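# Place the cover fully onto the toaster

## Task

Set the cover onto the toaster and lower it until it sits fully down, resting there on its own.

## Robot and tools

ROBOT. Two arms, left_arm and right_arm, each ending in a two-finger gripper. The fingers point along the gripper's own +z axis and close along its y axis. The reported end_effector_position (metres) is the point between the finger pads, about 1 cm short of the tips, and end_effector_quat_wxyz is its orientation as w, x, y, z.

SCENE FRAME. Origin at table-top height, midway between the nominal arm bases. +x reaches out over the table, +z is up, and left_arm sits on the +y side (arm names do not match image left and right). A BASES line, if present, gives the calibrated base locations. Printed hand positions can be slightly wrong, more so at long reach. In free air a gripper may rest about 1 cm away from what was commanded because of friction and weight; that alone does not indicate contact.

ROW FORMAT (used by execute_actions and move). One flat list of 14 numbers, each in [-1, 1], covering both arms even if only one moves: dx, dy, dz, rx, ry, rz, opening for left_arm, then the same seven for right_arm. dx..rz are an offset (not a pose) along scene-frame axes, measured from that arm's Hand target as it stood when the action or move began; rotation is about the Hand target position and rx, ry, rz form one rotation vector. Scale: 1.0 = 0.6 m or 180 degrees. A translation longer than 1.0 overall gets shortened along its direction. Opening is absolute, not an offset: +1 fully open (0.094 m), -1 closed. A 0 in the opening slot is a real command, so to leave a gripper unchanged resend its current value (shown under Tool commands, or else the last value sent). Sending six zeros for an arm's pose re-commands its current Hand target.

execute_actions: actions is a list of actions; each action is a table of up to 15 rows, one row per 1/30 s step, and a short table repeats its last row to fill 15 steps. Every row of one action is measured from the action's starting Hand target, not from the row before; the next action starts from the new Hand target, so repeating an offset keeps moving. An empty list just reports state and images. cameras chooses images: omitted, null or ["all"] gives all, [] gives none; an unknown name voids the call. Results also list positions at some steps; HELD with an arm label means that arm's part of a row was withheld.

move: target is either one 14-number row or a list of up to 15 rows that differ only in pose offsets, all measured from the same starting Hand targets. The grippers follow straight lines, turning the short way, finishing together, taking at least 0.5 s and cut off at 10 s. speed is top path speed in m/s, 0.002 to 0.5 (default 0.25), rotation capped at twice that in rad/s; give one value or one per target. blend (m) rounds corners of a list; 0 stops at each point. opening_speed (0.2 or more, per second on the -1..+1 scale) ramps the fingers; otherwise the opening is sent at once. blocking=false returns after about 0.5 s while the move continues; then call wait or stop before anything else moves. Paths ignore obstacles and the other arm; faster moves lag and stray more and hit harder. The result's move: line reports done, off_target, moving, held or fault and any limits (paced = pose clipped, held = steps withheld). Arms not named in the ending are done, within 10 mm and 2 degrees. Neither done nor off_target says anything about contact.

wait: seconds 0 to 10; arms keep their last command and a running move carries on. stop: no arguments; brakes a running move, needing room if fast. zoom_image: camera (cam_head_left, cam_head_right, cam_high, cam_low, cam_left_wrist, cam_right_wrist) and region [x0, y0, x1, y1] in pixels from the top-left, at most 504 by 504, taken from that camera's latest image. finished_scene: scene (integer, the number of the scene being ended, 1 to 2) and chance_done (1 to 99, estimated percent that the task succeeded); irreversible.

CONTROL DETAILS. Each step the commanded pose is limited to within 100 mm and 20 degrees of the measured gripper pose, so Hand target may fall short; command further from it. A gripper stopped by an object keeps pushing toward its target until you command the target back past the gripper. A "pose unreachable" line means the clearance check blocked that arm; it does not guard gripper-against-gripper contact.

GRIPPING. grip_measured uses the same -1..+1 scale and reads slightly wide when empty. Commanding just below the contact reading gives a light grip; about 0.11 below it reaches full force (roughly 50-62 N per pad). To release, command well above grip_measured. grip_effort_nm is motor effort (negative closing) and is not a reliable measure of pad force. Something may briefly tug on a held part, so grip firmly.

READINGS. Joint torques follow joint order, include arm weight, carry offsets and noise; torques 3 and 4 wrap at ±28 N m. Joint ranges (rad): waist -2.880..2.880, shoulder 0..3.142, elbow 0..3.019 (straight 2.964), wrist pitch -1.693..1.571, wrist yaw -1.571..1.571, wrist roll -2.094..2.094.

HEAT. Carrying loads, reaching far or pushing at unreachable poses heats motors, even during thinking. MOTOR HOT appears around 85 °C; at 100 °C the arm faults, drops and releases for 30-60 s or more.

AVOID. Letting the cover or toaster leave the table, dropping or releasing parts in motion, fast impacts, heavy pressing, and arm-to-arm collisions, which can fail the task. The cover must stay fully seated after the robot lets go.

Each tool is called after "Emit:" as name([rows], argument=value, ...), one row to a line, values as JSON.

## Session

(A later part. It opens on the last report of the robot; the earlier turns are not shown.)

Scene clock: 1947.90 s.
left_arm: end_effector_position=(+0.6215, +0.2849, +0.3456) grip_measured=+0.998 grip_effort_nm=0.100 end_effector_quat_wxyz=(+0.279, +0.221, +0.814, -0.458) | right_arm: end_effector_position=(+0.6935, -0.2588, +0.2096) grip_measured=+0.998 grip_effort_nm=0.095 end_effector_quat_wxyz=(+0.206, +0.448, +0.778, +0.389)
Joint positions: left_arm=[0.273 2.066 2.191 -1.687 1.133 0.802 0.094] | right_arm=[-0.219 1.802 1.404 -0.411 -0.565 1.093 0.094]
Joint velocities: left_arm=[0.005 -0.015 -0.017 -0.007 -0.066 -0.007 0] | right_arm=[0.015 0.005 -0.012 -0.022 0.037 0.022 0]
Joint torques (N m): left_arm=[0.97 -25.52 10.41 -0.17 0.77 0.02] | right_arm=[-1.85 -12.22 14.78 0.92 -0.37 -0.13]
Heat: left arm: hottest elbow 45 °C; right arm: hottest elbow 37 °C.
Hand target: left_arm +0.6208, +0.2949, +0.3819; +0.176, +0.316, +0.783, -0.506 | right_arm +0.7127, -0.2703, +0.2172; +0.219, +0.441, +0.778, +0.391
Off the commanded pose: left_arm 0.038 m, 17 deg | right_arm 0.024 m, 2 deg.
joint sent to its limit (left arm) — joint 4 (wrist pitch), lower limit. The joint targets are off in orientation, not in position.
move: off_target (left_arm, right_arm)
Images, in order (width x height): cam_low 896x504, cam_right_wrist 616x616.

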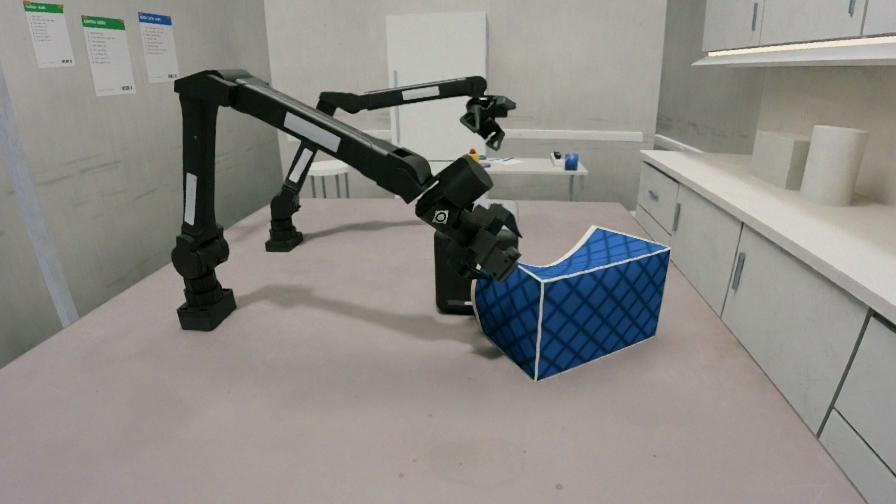

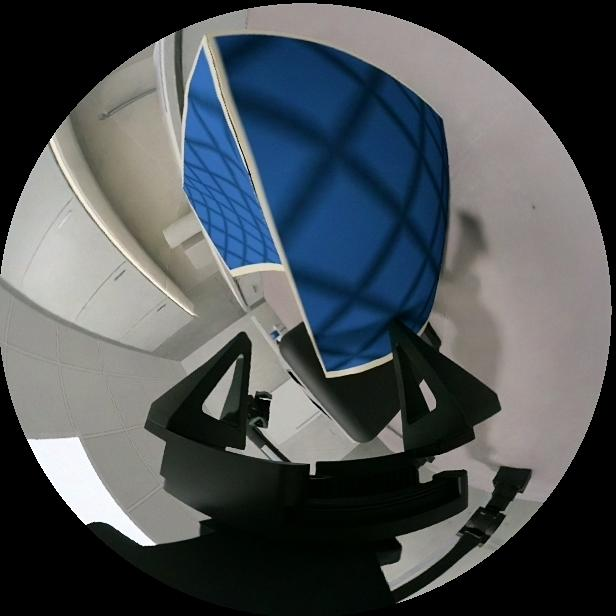

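Emit:
move(target=[0,0,0,0,0,0,1,0.055,-0.03,-0.03,0,0,0,1], speed=0.12, cameras=["cam_right_wrist"])

Emit:
move(target=[0,0,0,0,0,0,1,0,0,0,0,0,0,-0.98], opening_speed=1.5, cameras=["cam_right_wrist","cam_low"])

Scene clock: 1952.83 s.
left_arm: end_effector_position=(+0.6215, +0.2849, +0.3456) grip_measured=+0.998 grip_effort_nm=0.100 end_effector_quat_wxyz=(+0.279, +0.221, +0.814, -0.458) | right_arm: end_effector_position=(+0.7277, -0.2772, +0.1914) grip_measured=+0.998 grip_effort_nm=0.095 end_effector_quat_wxyz=(+0.206, +0.448, +0.778, +0.389)
Joint positions: left_arm=[0.273 2.066 2.191 -1.687 1.133 0.802 0.094] | right_arm=[-0.238 1.91 1.514 -0.423 -0.576 1.078 0.094]
Joint velocities: left_arm=[0.005 -0.005 -0.007 -0.002 0.066 -0.007 0.001] | right_arm=[-0.005 0.005 0.022 -0.007 -0.007 0.051 0]
Joint torques (N m): left_arm=[1.08 -25.47 10.44 -0.13 0.74 0.02] | right_arm=[-1.96 -13.63 14.65 0.98 -0.4 -0.14]
Heat: left arm: hottest elbow 45 °C; right arm: hottest elbow 38 °C.
Hand target: left_arm +0.6208, +0.2949, +0.3819; +0.176, +0.316, +0.783, -0.506 | right_arm +0.7455, -0.2881, +0.1984; +0.219, +0.441, +0.778, +0.391
Off the commanded pose: left_arm 0.038 m, 17 deg | right_arm 0.023 m, 2 deg.
joint sent to its limit (left arm) — joint 4 (wrist pitch), lower limit. The joint targets are off in orientation, not in position.
move: off_target (left_arm, right_arm)
Images, in order (width x height): cam_right_wrist 616x616.

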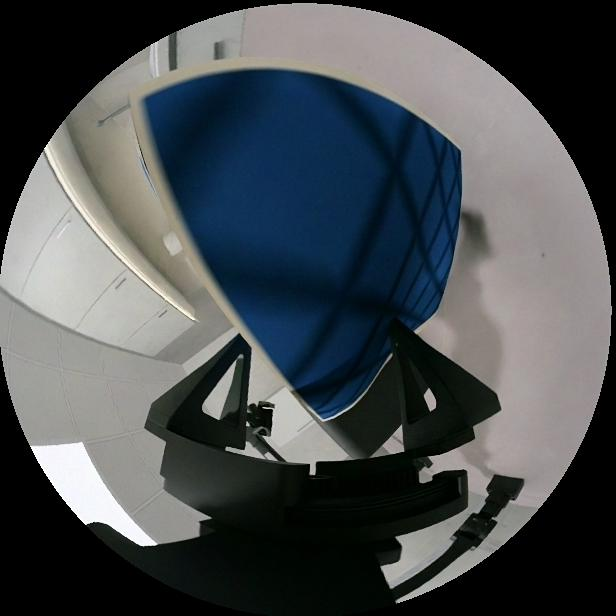

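Scene clock: 1954.43 s.
left_arm: end_effector_position=(+0.6215, +0.2849, +0.3456) grip_measured=+0.998 grip_effort_nm=0.090 end_effector_quat_wxyz=(+0.279, +0.221, +0.814, -0.458) | right_arm: end_effector_position=(+0.7274, -0.2772, +0.1911) grip_measured=-0.910 grip_effort_nm=-0.984 end_effector_quat_wxyz=(+0.206, +0.449, +0.778, +0.389)
Joint positions: left_arm=[0.273 2.066 2.191 -1.687 1.133 0.802 0.094] | right_arm=[-0.238 1.91 1.514 -0.425 -0.576 1.077 0.004]
Joint velocities: left_arm=[-0.015 0.005 -0.017 0.012 -0.037 -0.007 -0.001] | right_arm=[-0.005 -0.005 0.012 0.002 -0.051 -0.037 -0.002]
Joint torques (N m): left_arm=[0.85 -25.64 10.45 -0.13 0.76 0] | right_arm=[-1.9 -13.63 14.65 0.98 -0.39 -0.13]
Heat: left arm: hottest elbow 45 °C; right arm: hottest elbow 38 °C.
Hand target: left_arm +0.6208, +0.2949, +0.3819; +0.176, +0.316, +0.783, -0.506 | right_arm +0.7455, -0.2881, +0.1984; +0.219, +0.441, +0.778, +0.391
Off the commanded pose: left_arm 0.038 m, 17 deg | right_arm 0.022 m, 2 deg.
joint sent to its limit (left arm) — joint 4 (wrist pitch), lower limit. The joint targets are off in orientation, not in position.
move: off_target (left_arm, right_arm)
Images, in order (width x height): cam_low 896x504, cam_right_wrist 616x616.

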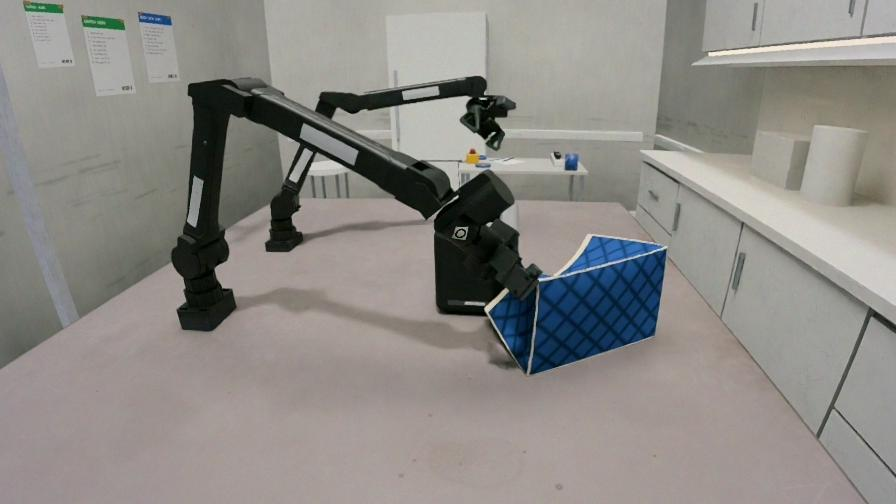

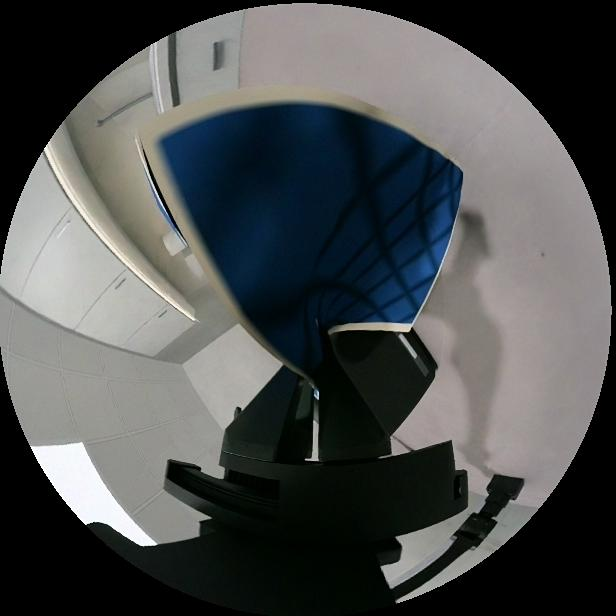

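Emit:
move([
  [-0.2,0.1,0,0,0,0,1,0,-0.05,0.5,0,0,0,-0.98],
  [-0.3,0.15,0,0,0,0,1,-0.55,-0.05,0.53,0,0,0,-0.98],
  [-0.3,0.15,0,0,0,0,1,-0.58,0.3,0.5,0,0,0,-0.98],
], speed=0.2)

Scene clock: 1968.30 s.
left_arm: end_effector_position=(+0.4484, +0.3801, +0.3682) grip_measured=+0.998 grip_effort_nm=0.100 end_effector_quat_wxyz=(+0.328, +0.192, +0.845, -0.377) | right_arm: end_effector_position=(+0.4068, -0.1144, +0.4975) grip_measured=-0.913 grip_effort_nm=-1.033 end_effector_quat_wxyz=(+0.208, +0.447, +0.780, +0.384)
Joint positions: left_arm=[0.54 1.629 1.655 -1.687 1.044 1.043 0.094] | right_arm=[0.108 0.99 1.349 -1.068 -0.318 1.333 0.004]
Joint velocities: left_arm=[-0.015 -0.005 0.002 0.012 -0.007 -0.037 0] | right_arm=[-0.005 -0.024 -0.007 -0.022 0.051 0.007 0]
Joint torques (N m): left_arm=[1.03 -18.37 7.27 -0.24 0.48 0.19] | right_arm=[0.09 -5.77 9.18 1.92 0.11 0.16]
Heat: left arm: hottest elbow 44 °C; right arm: hottest elbow 39 °C.
Hand target: left_arm +0.4412, +0.3848, +0.3814; +0.221, +0.283, +0.805, -0.472 | right_arm +0.4005, -0.1107, +0.5056; +0.217, +0.442, +0.776, +0.395
Off the commanded pose: left_arm 0.016 m, 28 deg; orientation clipped | right_arm 0.011 m, 2 deg.
joint sent to its limit (left arm) — joint 4 (wrist pitch), lower limit. The joint targets are off in orientation, not in position.
move: off_target (left_arm, right_arm); limits=paced

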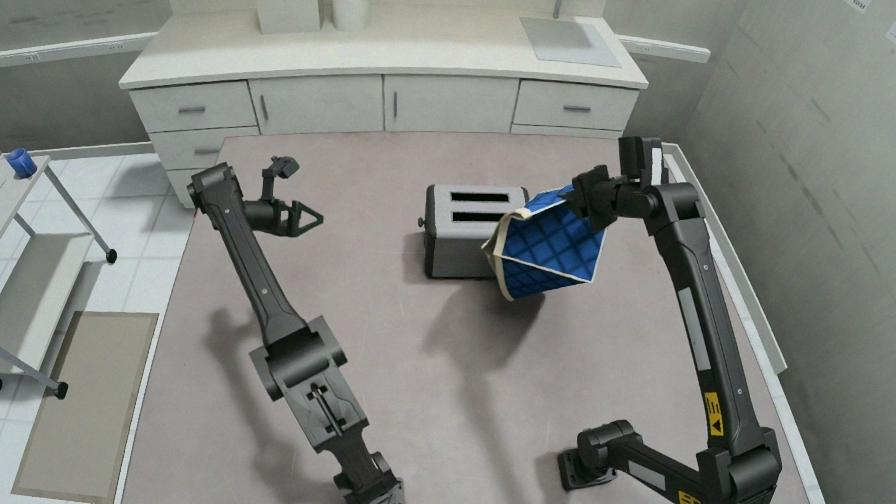

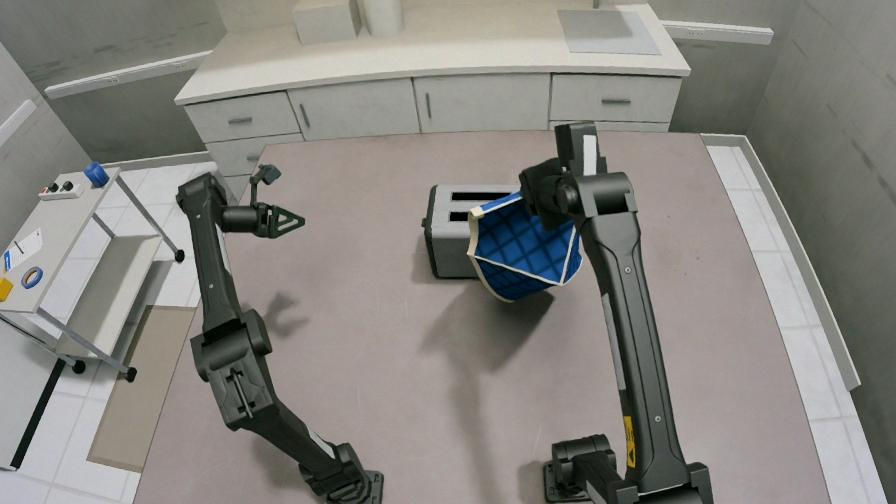

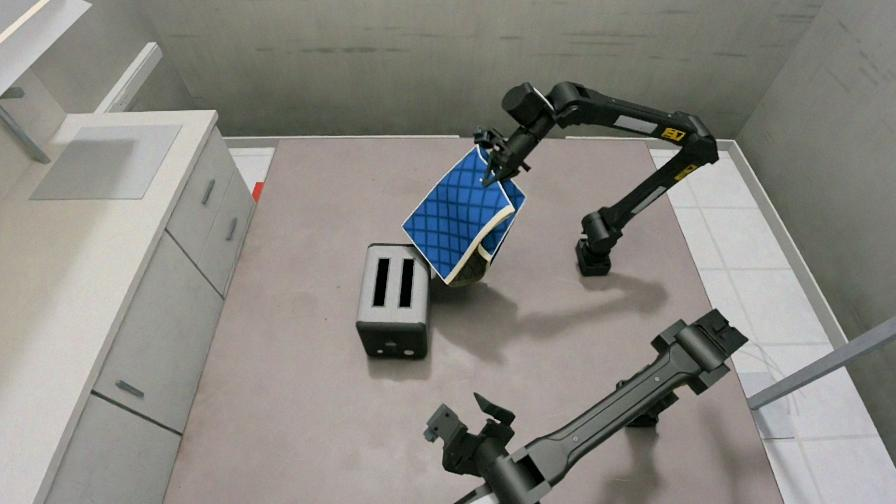

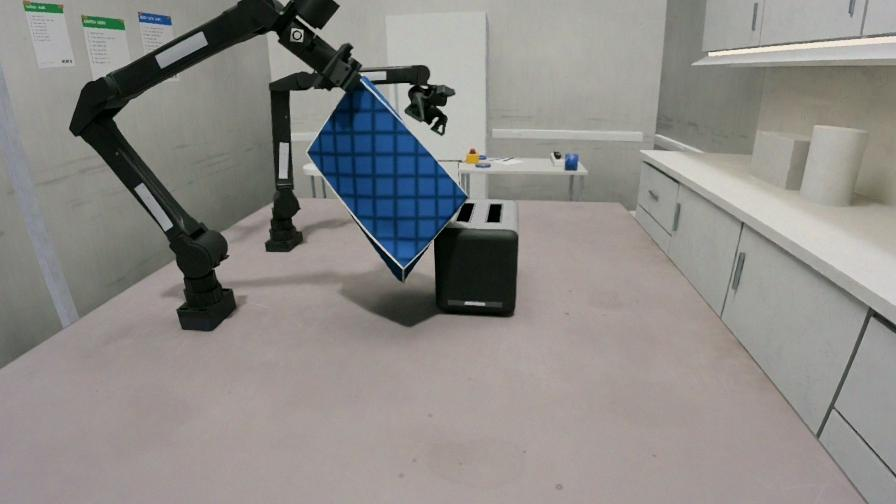

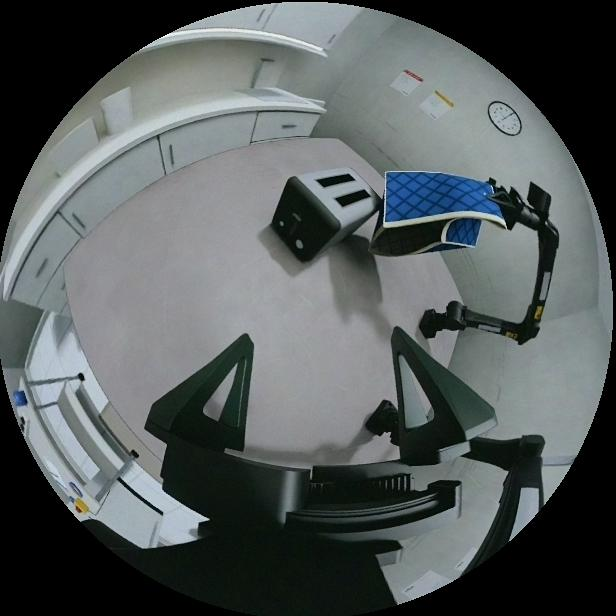

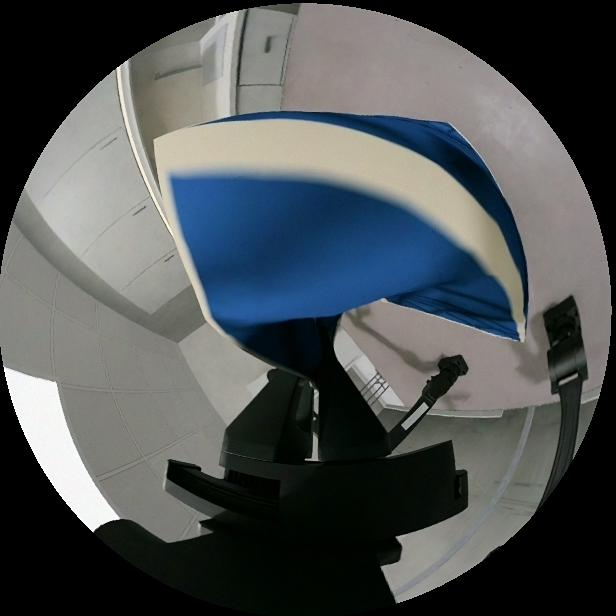

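Emit:
move([
  [0,0.1,0,0,0,0,1,-0.13,-0.1,0,0,0,0.12,-0.98],
  [0,0.1,0,0,0,0,1,-0.1,-0.15,0,0,0,0.25,-0.98],
], speed=0.2)

Scene clock: 1976.37 s.
left_arm: end_effector_position=(+0.4355, +0.4309, +0.3741) grip_measured=+0.998 grip_effort_nm=0.100 end_effector_quat_wxyz=(+0.354, +0.168, +0.853, -0.344) | right_arm: end_effector_position=(+0.3343, -0.1937, +0.4801) grip_measured=-0.913 grip_effort_nm=-1.038 end_effector_quat_wxyz=(+0.135, +0.181, +0.871, +0.435)
Joint positions: left_arm=[0.641 1.629 1.676 -1.687 1.032 1.074 0.094] | right_arm=[-0.371 1.055 1.391 -1.674 -0.926 0.193 0.004]
Joint velocities: left_arm=[0.015 -0.015 -0.007 -0.017 -0.022 -0.037 0] | right_arm=[-0.005 -0.005 -0.002 -0.012 -0.022 0.095 0]
Joint torques (N m): left_arm=[1.08 -14.39 10.41 -0.25 0.49 0.19] | right_arm=[-1.9 -3.08 14.79 0.35 -0.78 -0.17]
Heat: left arm: hottest elbow 44 °C; right arm: hottest elbow 39 °C.
Hand target: left_arm +0.4419, +0.4446, +0.3826; +0.252, +0.260, +0.819, -0.446 | right_arm +0.3412, -0.2002, +0.5039; +0.048, +0.112, +0.889, +0.441
Off the commanded pose: left_arm 0.017 m, 26 deg; orientation clipped | right_arm 0.027 m, 13 deg.
joint sent to its limit (left arm) — joint 4 (wrist pitch), lower limit. The joint targets are off in orientation, not in position.
joint sent to its limit (right arm) — joint 4 (wrist pitch), lower limit. The joint targets are off in orientation, not in position.
move: off_target (left_arm, right_arm); limits=paced

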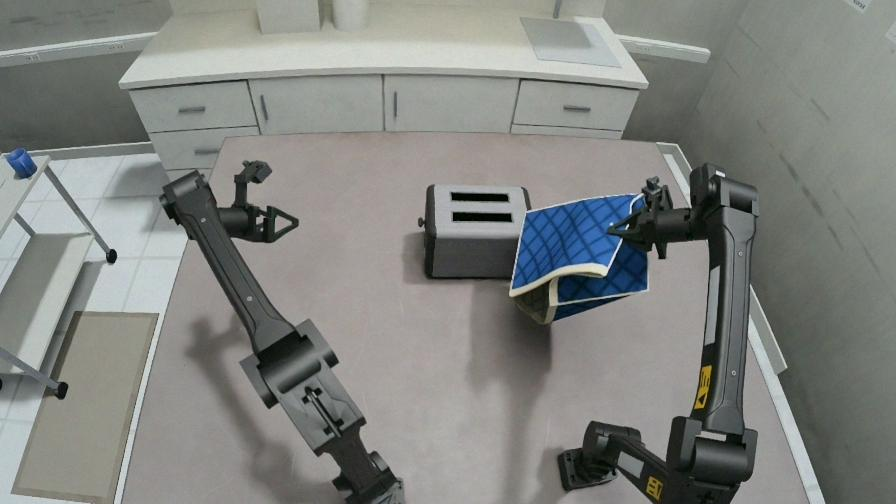

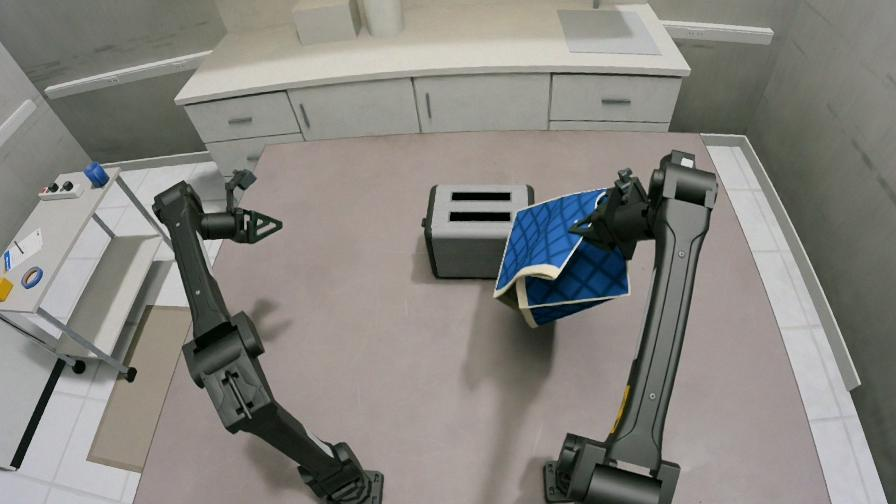

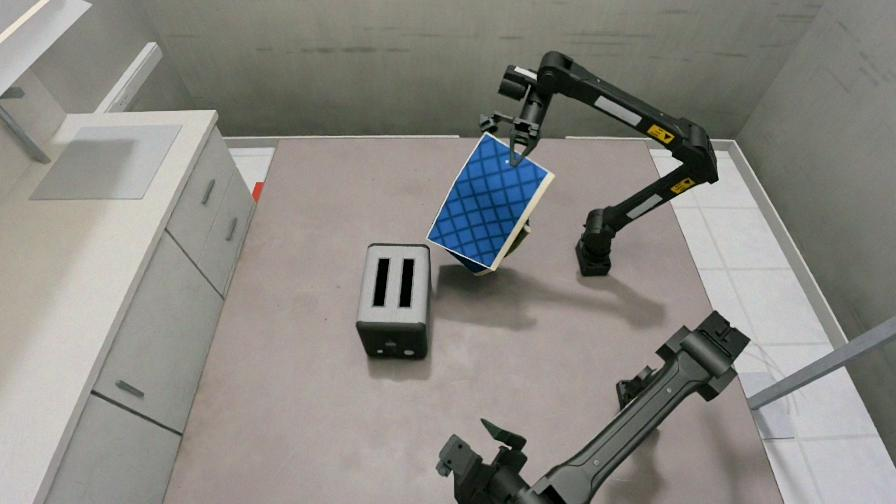

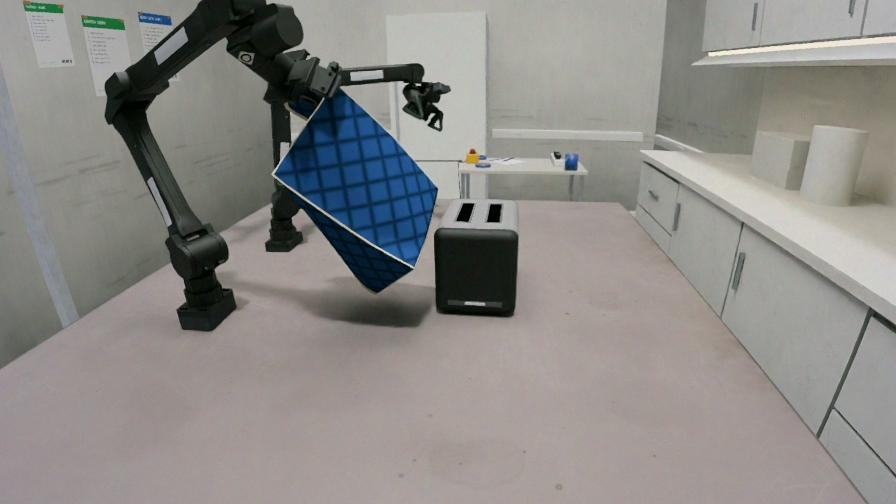

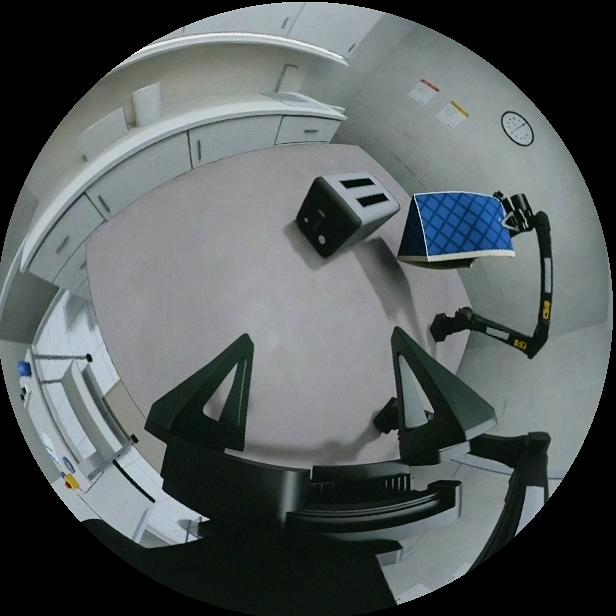

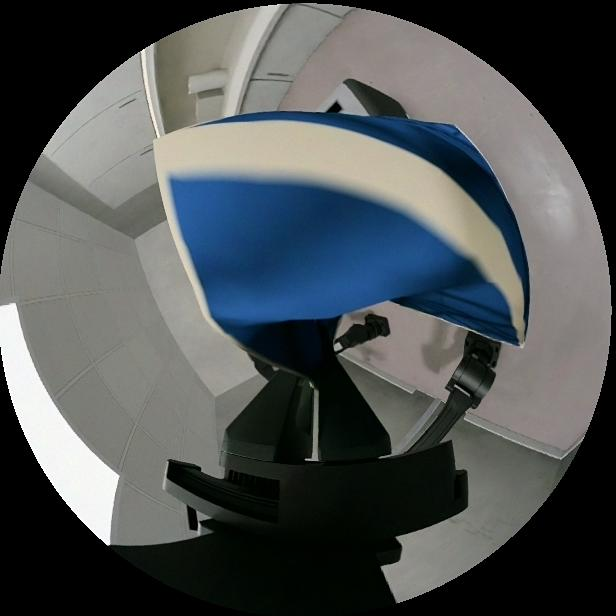

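Emit:
move([
  [0,0.1,0,0,0,0,1,0.05,0.0,-0.25,0,0,0,-0.98],
  [0,0.1,0,0,0,0,1,0.02,-0.05,-0.48,0,0,0,-0.98],
], speed=0.2)

Scene clock: 1984.57 s.
left_arm: end_effector_position=(+0.4376, +0.4903, +0.3759) grip_measured=+0.998 grip_effort_nm=0.105 end_effector_quat_wxyz=(+0.377, +0.146, +0.859, -0.314) | right_arm: end_effector_position=(+0.3514, -0.2254, +0.2255) grip_measured=-0.913 grip_effort_nm=-1.033 end_effector_quat_wxyz=(+0.057, +0.106, +0.891, +0.438)
Joint positions: left_arm=[0.73 1.691 1.762 -1.687 1.026 1.098 0.094] | right_arm=[-0.439 1.326 0.937 -1.379 -0.9 -0.259 0.004]
Joint velocities: left_arm=[-0.015 -0.015 0.007 0.007 -0.037 -0.007 0] | right_arm=[-0.005 0.015 0.007 0.017 0.066 0.007 0]
Joint torques (N m): left_arm=[0.62 -15.27 10.47 -0.16 0.49 0.21] | right_arm=[-1.79 -5.13 7.04 0.03 -0.36 -0.1]
Heat: left arm: hottest elbow 44 °C; right arm: hottest elbow 39 °C.
Hand target: left_arm +0.4425, +0.5047, +0.3837; +0.279, +0.238, +0.830, -0.421 | right_arm +0.3502, -0.2289, +0.2138; +0.048, +0.111, +0.890, +0.439
Off the commanded pose: left_arm 0.016 m, 25 deg; orientation clipped | right_arm 0.011 m, 1 deg.
joint sent to its limit (left arm) — joint 4 (wrist pitch), lower limit. The joint targets are off in orientation, not in position.
move: off_target (left_arm, right_arm); limits=paced

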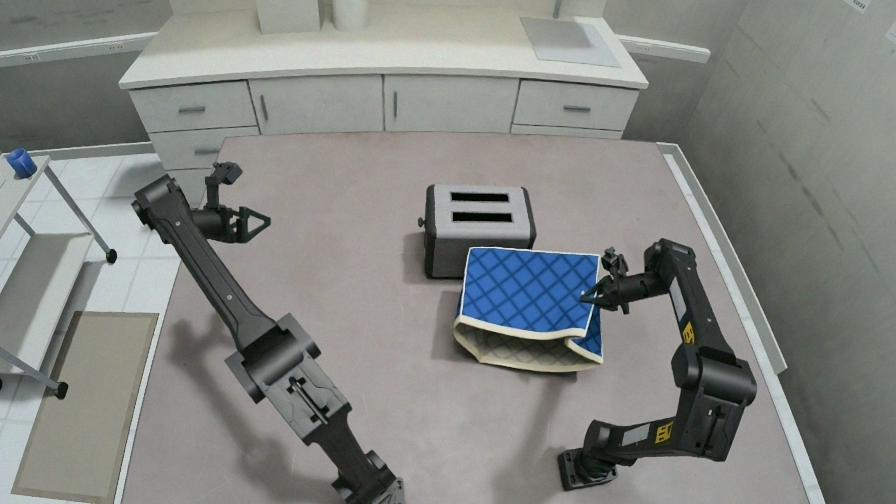

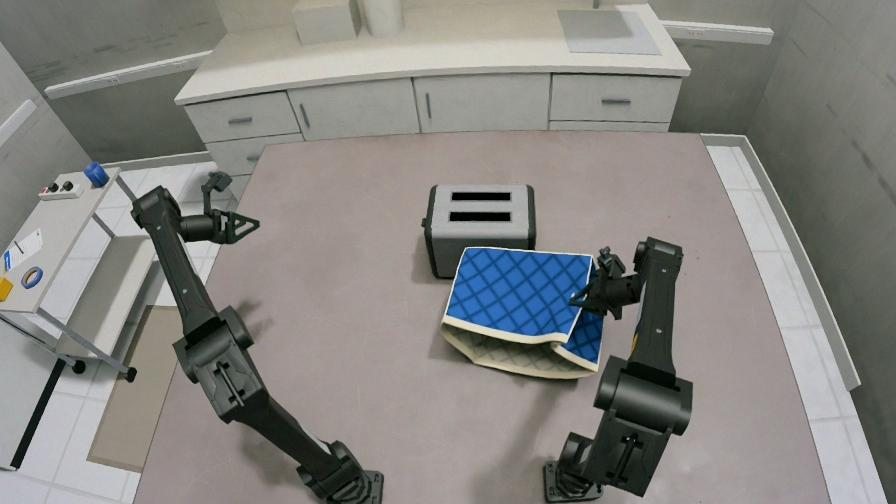

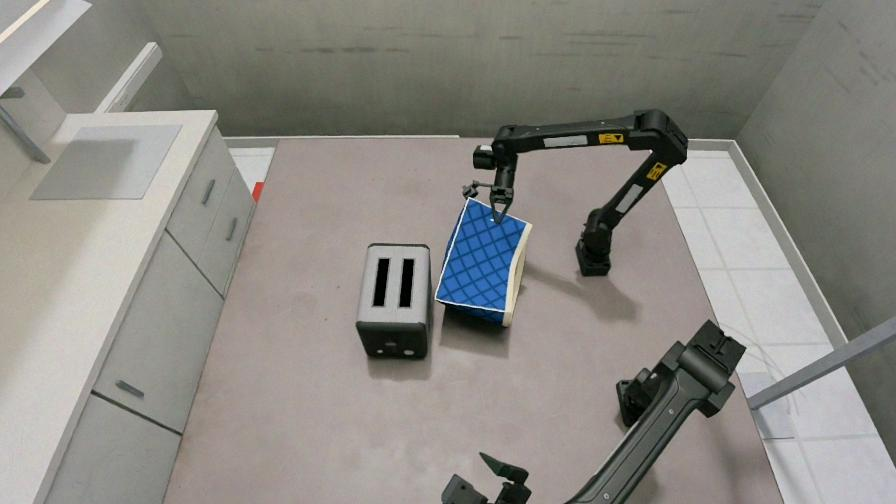

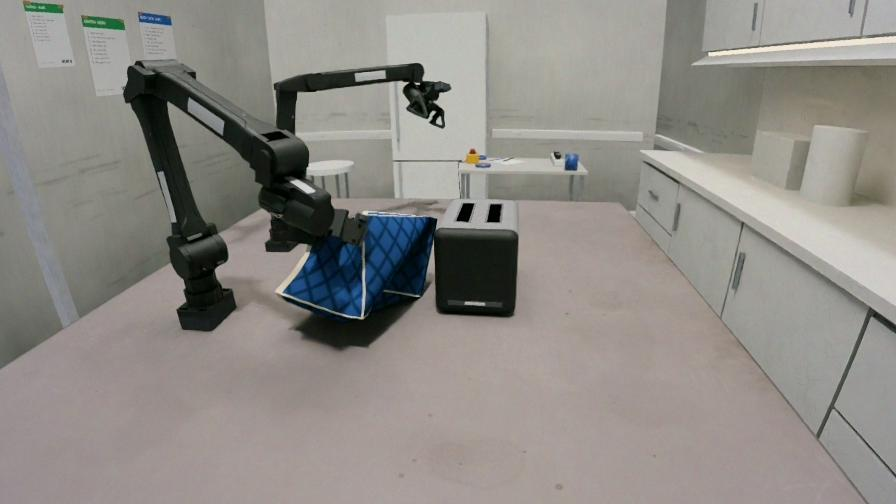

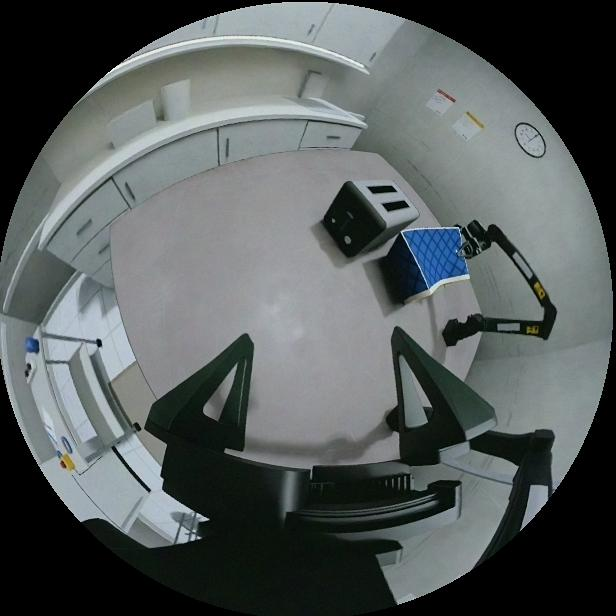

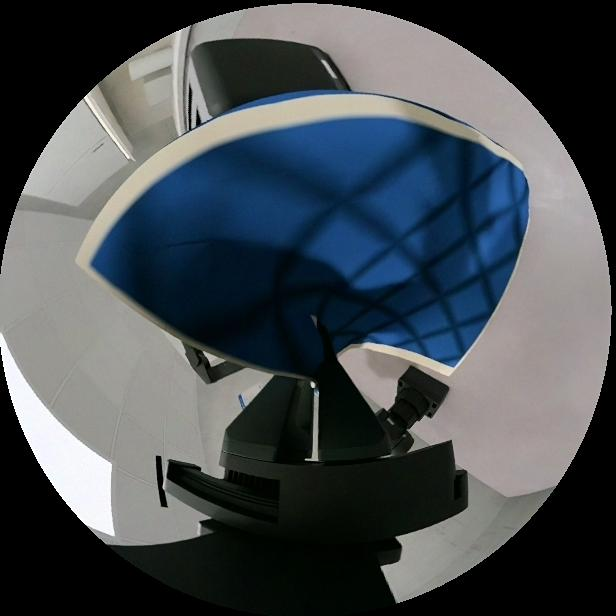

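Emit:
move([
  [0,0,0,0,0,0,1,-0.05,-0.05,0.3,0,0,0,-0.98],
  [0,0,0,0,0,0,1,-0.05,-0.05,0.3,-0.085,-0.39,0.22,-0.98],
], speed=0.25)

Scene clock: 2005.73 s.
left_arm: end_effector_position=(+0.4376, +0.4904, +0.3758) grip_measured=+0.998 grip_effort_nm=0.105 end_effector_quat_wxyz=(+0.377, +0.146, +0.859, -0.314) | right_arm: end_effector_position=(+0.3229, -0.2561, +0.3959) grip_measured=-0.913 grip_effort_nm=-1.028 end_effector_quat_wxyz=(+0.432, -0.420, +0.762, +0.237)
Joint positions: left_arm=[0.73 1.691 1.762 -1.687 1.025 1.098 0.094] | right_arm=[-0.619 1.075 1.151 -1.673 -1.03 -1.605 0.004]
Joint velocities: left_arm=[-0.005 0.005 0.017 0.007 -0.081 -0.007 0] | right_arm=[0.005 -0.005 -0.017 -0.007 -0.066 -0.081 0]
Joint torques (N m): left_arm=[1.03 -15.62 10.44 -0.13 0.5 0.18] | right_arm=[-1.96 -3.84 8.53 -0.13 -0.95 -0.13]
Heat: left arm: hottest elbow 43 °C; right arm: hottest elbow 38 °C.
Hand target: left_arm +0.4425, +0.5047, +0.3837; +0.279, +0.238, +0.830, -0.421 | right_arm +0.3218, -0.2600, +0.3943; +0.408, -0.451, +0.735, +0.300
Off the commanded pose: left_arm 0.017 m, 20 deg | right_arm 0.004 m, 9 deg.
joint sent to its limit (left arm) — joint 4 (wrist pitch), lower limit. The joint targets are off in orientation, not in position.
joint sent to its limit (right arm) — joint 4 (wrist pitch), lower limit. The joint targets are off in orientation, not in position.
move: off_target (left_arm, right_arm)

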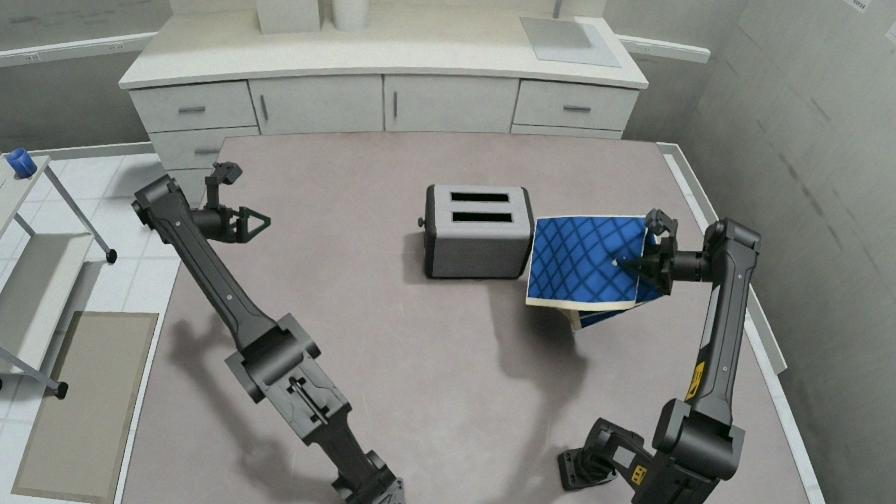

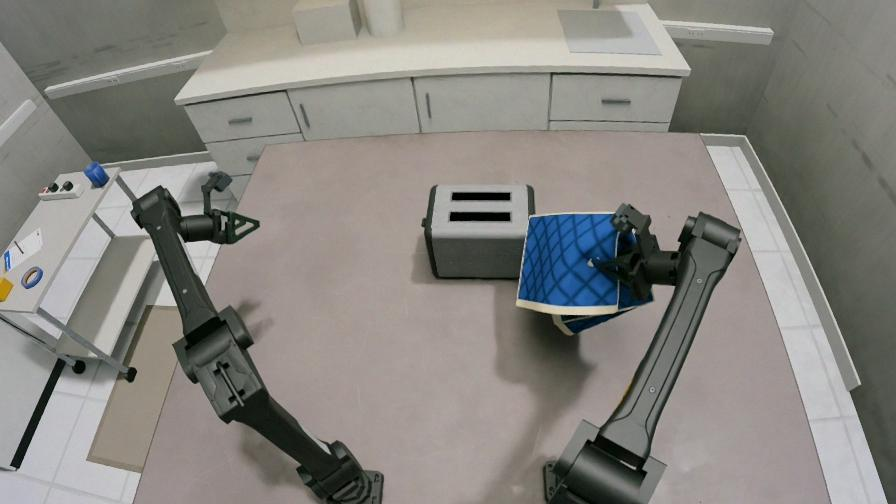

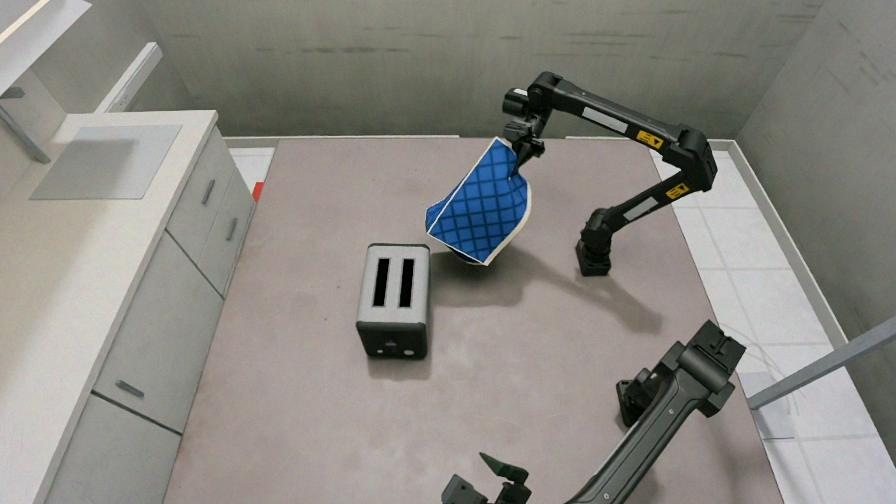

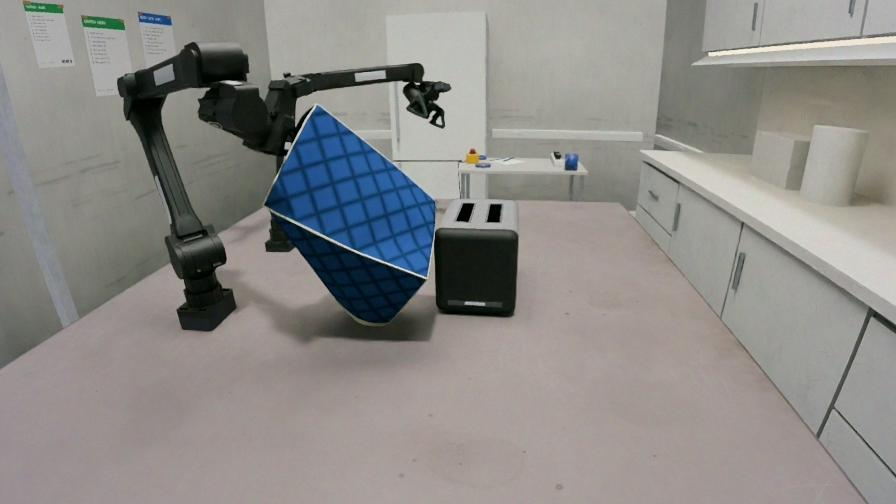

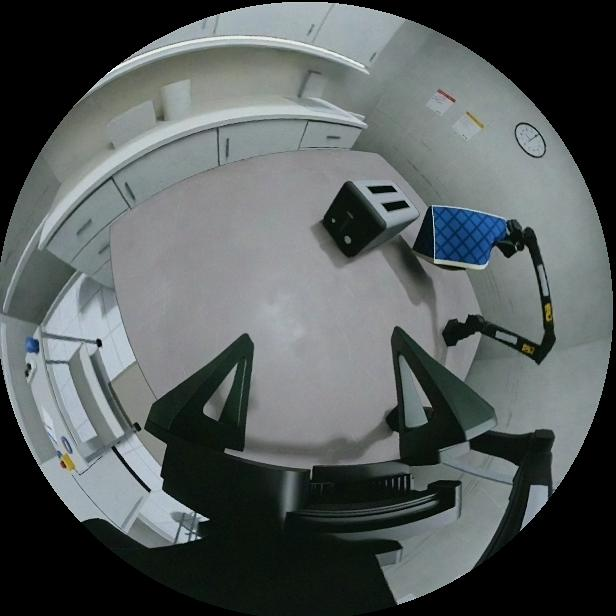

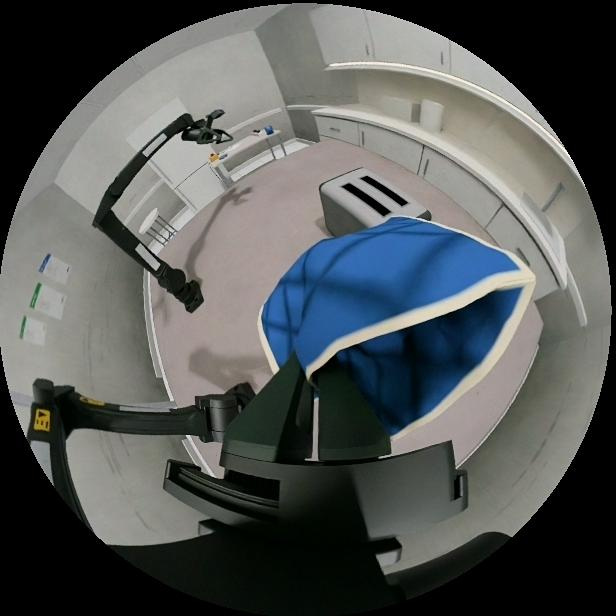

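Emit:
move([
  [0,-0.05,0,0,0,0,1,-0.02,0.05,-0.28,0,0,0,-0.98],
  [0,-0.05,0,0,0,0,1,-0.12,0.05,-0.36,0,0,0,-0.98],
], speed=0.15, cameras=["cam_high","cam_low","cam_head_left"])

Scene clock: 2012.53 s.
left_arm: end_effector_position=(+0.4412, +0.4827, +0.3758) grip_measured=+0.998 grip_effort_nm=0.095 end_effector_quat_wxyz=(+0.375, +0.153, +0.858, -0.317) | right_arm: end_effector_position=(+0.2517, -0.2278, +0.1815) grip_measured=-0.913 grip_effort_nm=-1.038 end_effector_quat_wxyz=(+0.408, -0.455, +0.734, +0.295)
Joint positions: left_arm=[0.714 1.691 1.762 -1.687 1.025 1.098 0.094] | right_arm=[-0.683 1.181 0.61 -1.421 -1.001 -1.989 0.004]
Joint velocities: left_arm=[-0.005 -0.005 -0.012 0.007 0.022 -0.095 0] | right_arm=[-0.005 -0.005 -0.002 0.007 0.007 -0.007 0]
Joint torques (N m): left_arm=[-1.03 -18.08 7.47 -0.23 0.52 0.03] | right_arm=[-2.08 -2.84 6.06 -0.8 -0.45 -0.08]
Heat: left arm: hottest elbow 42 °C; right arm: hottest elbow 37 °C.
Hand target: left_arm +0.4422, +0.4747, +0.3831; +0.278, +0.238, +0.830, -0.421 | right_arm +0.2476, -0.2284, +0.1779; +0.407, -0.451, +0.735, +0.300
Off the commanded pose: left_arm 0.011 m, 19 deg | right_arm 0.004 m, 1 deg.
joint sent to its limit (left arm) — joint 4 (wrist pitch), lower limit. The joint targets are off in orientation, not in position.
move: off_target (left_arm)
Images, in order (width x height): cam_head_left 896x504, cam_high 896x504, cam_low 896x504.

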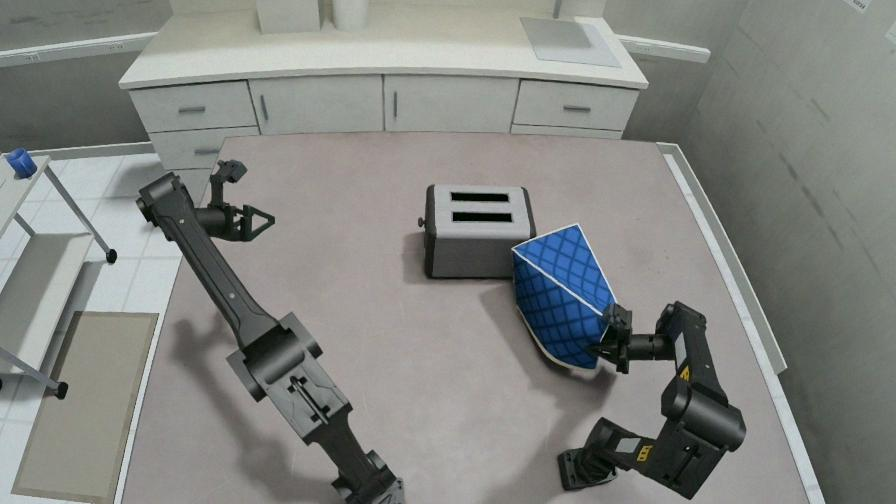

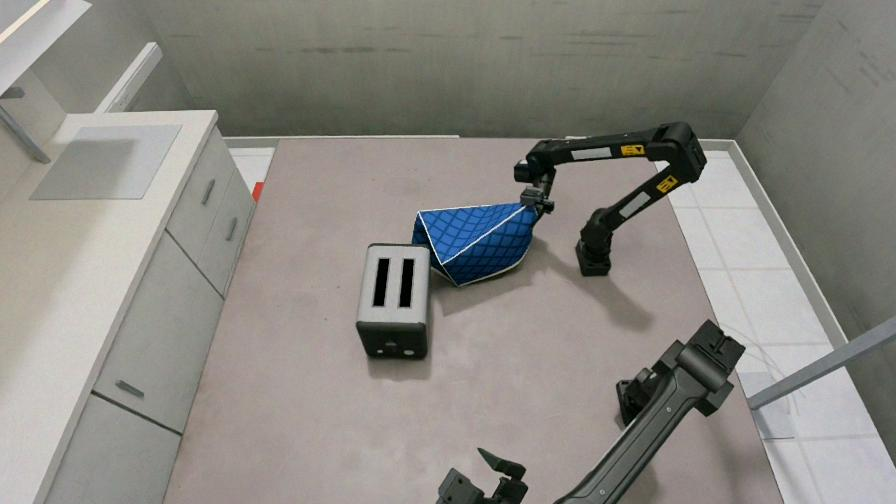

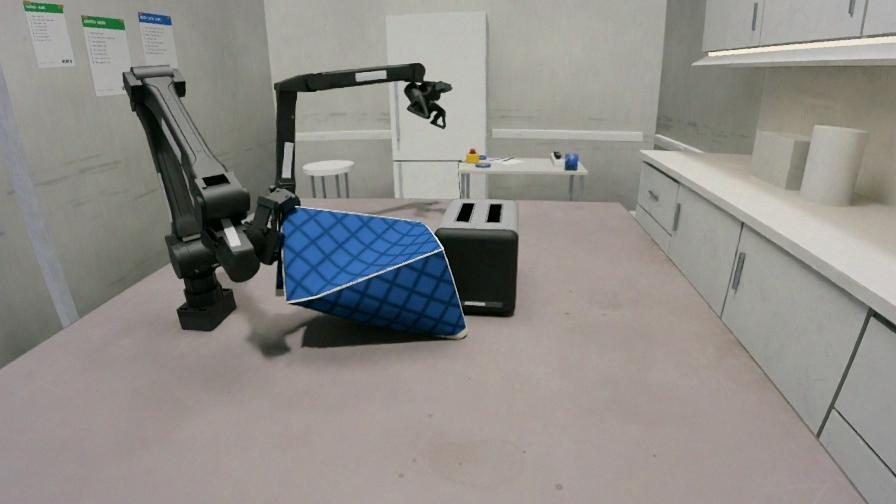

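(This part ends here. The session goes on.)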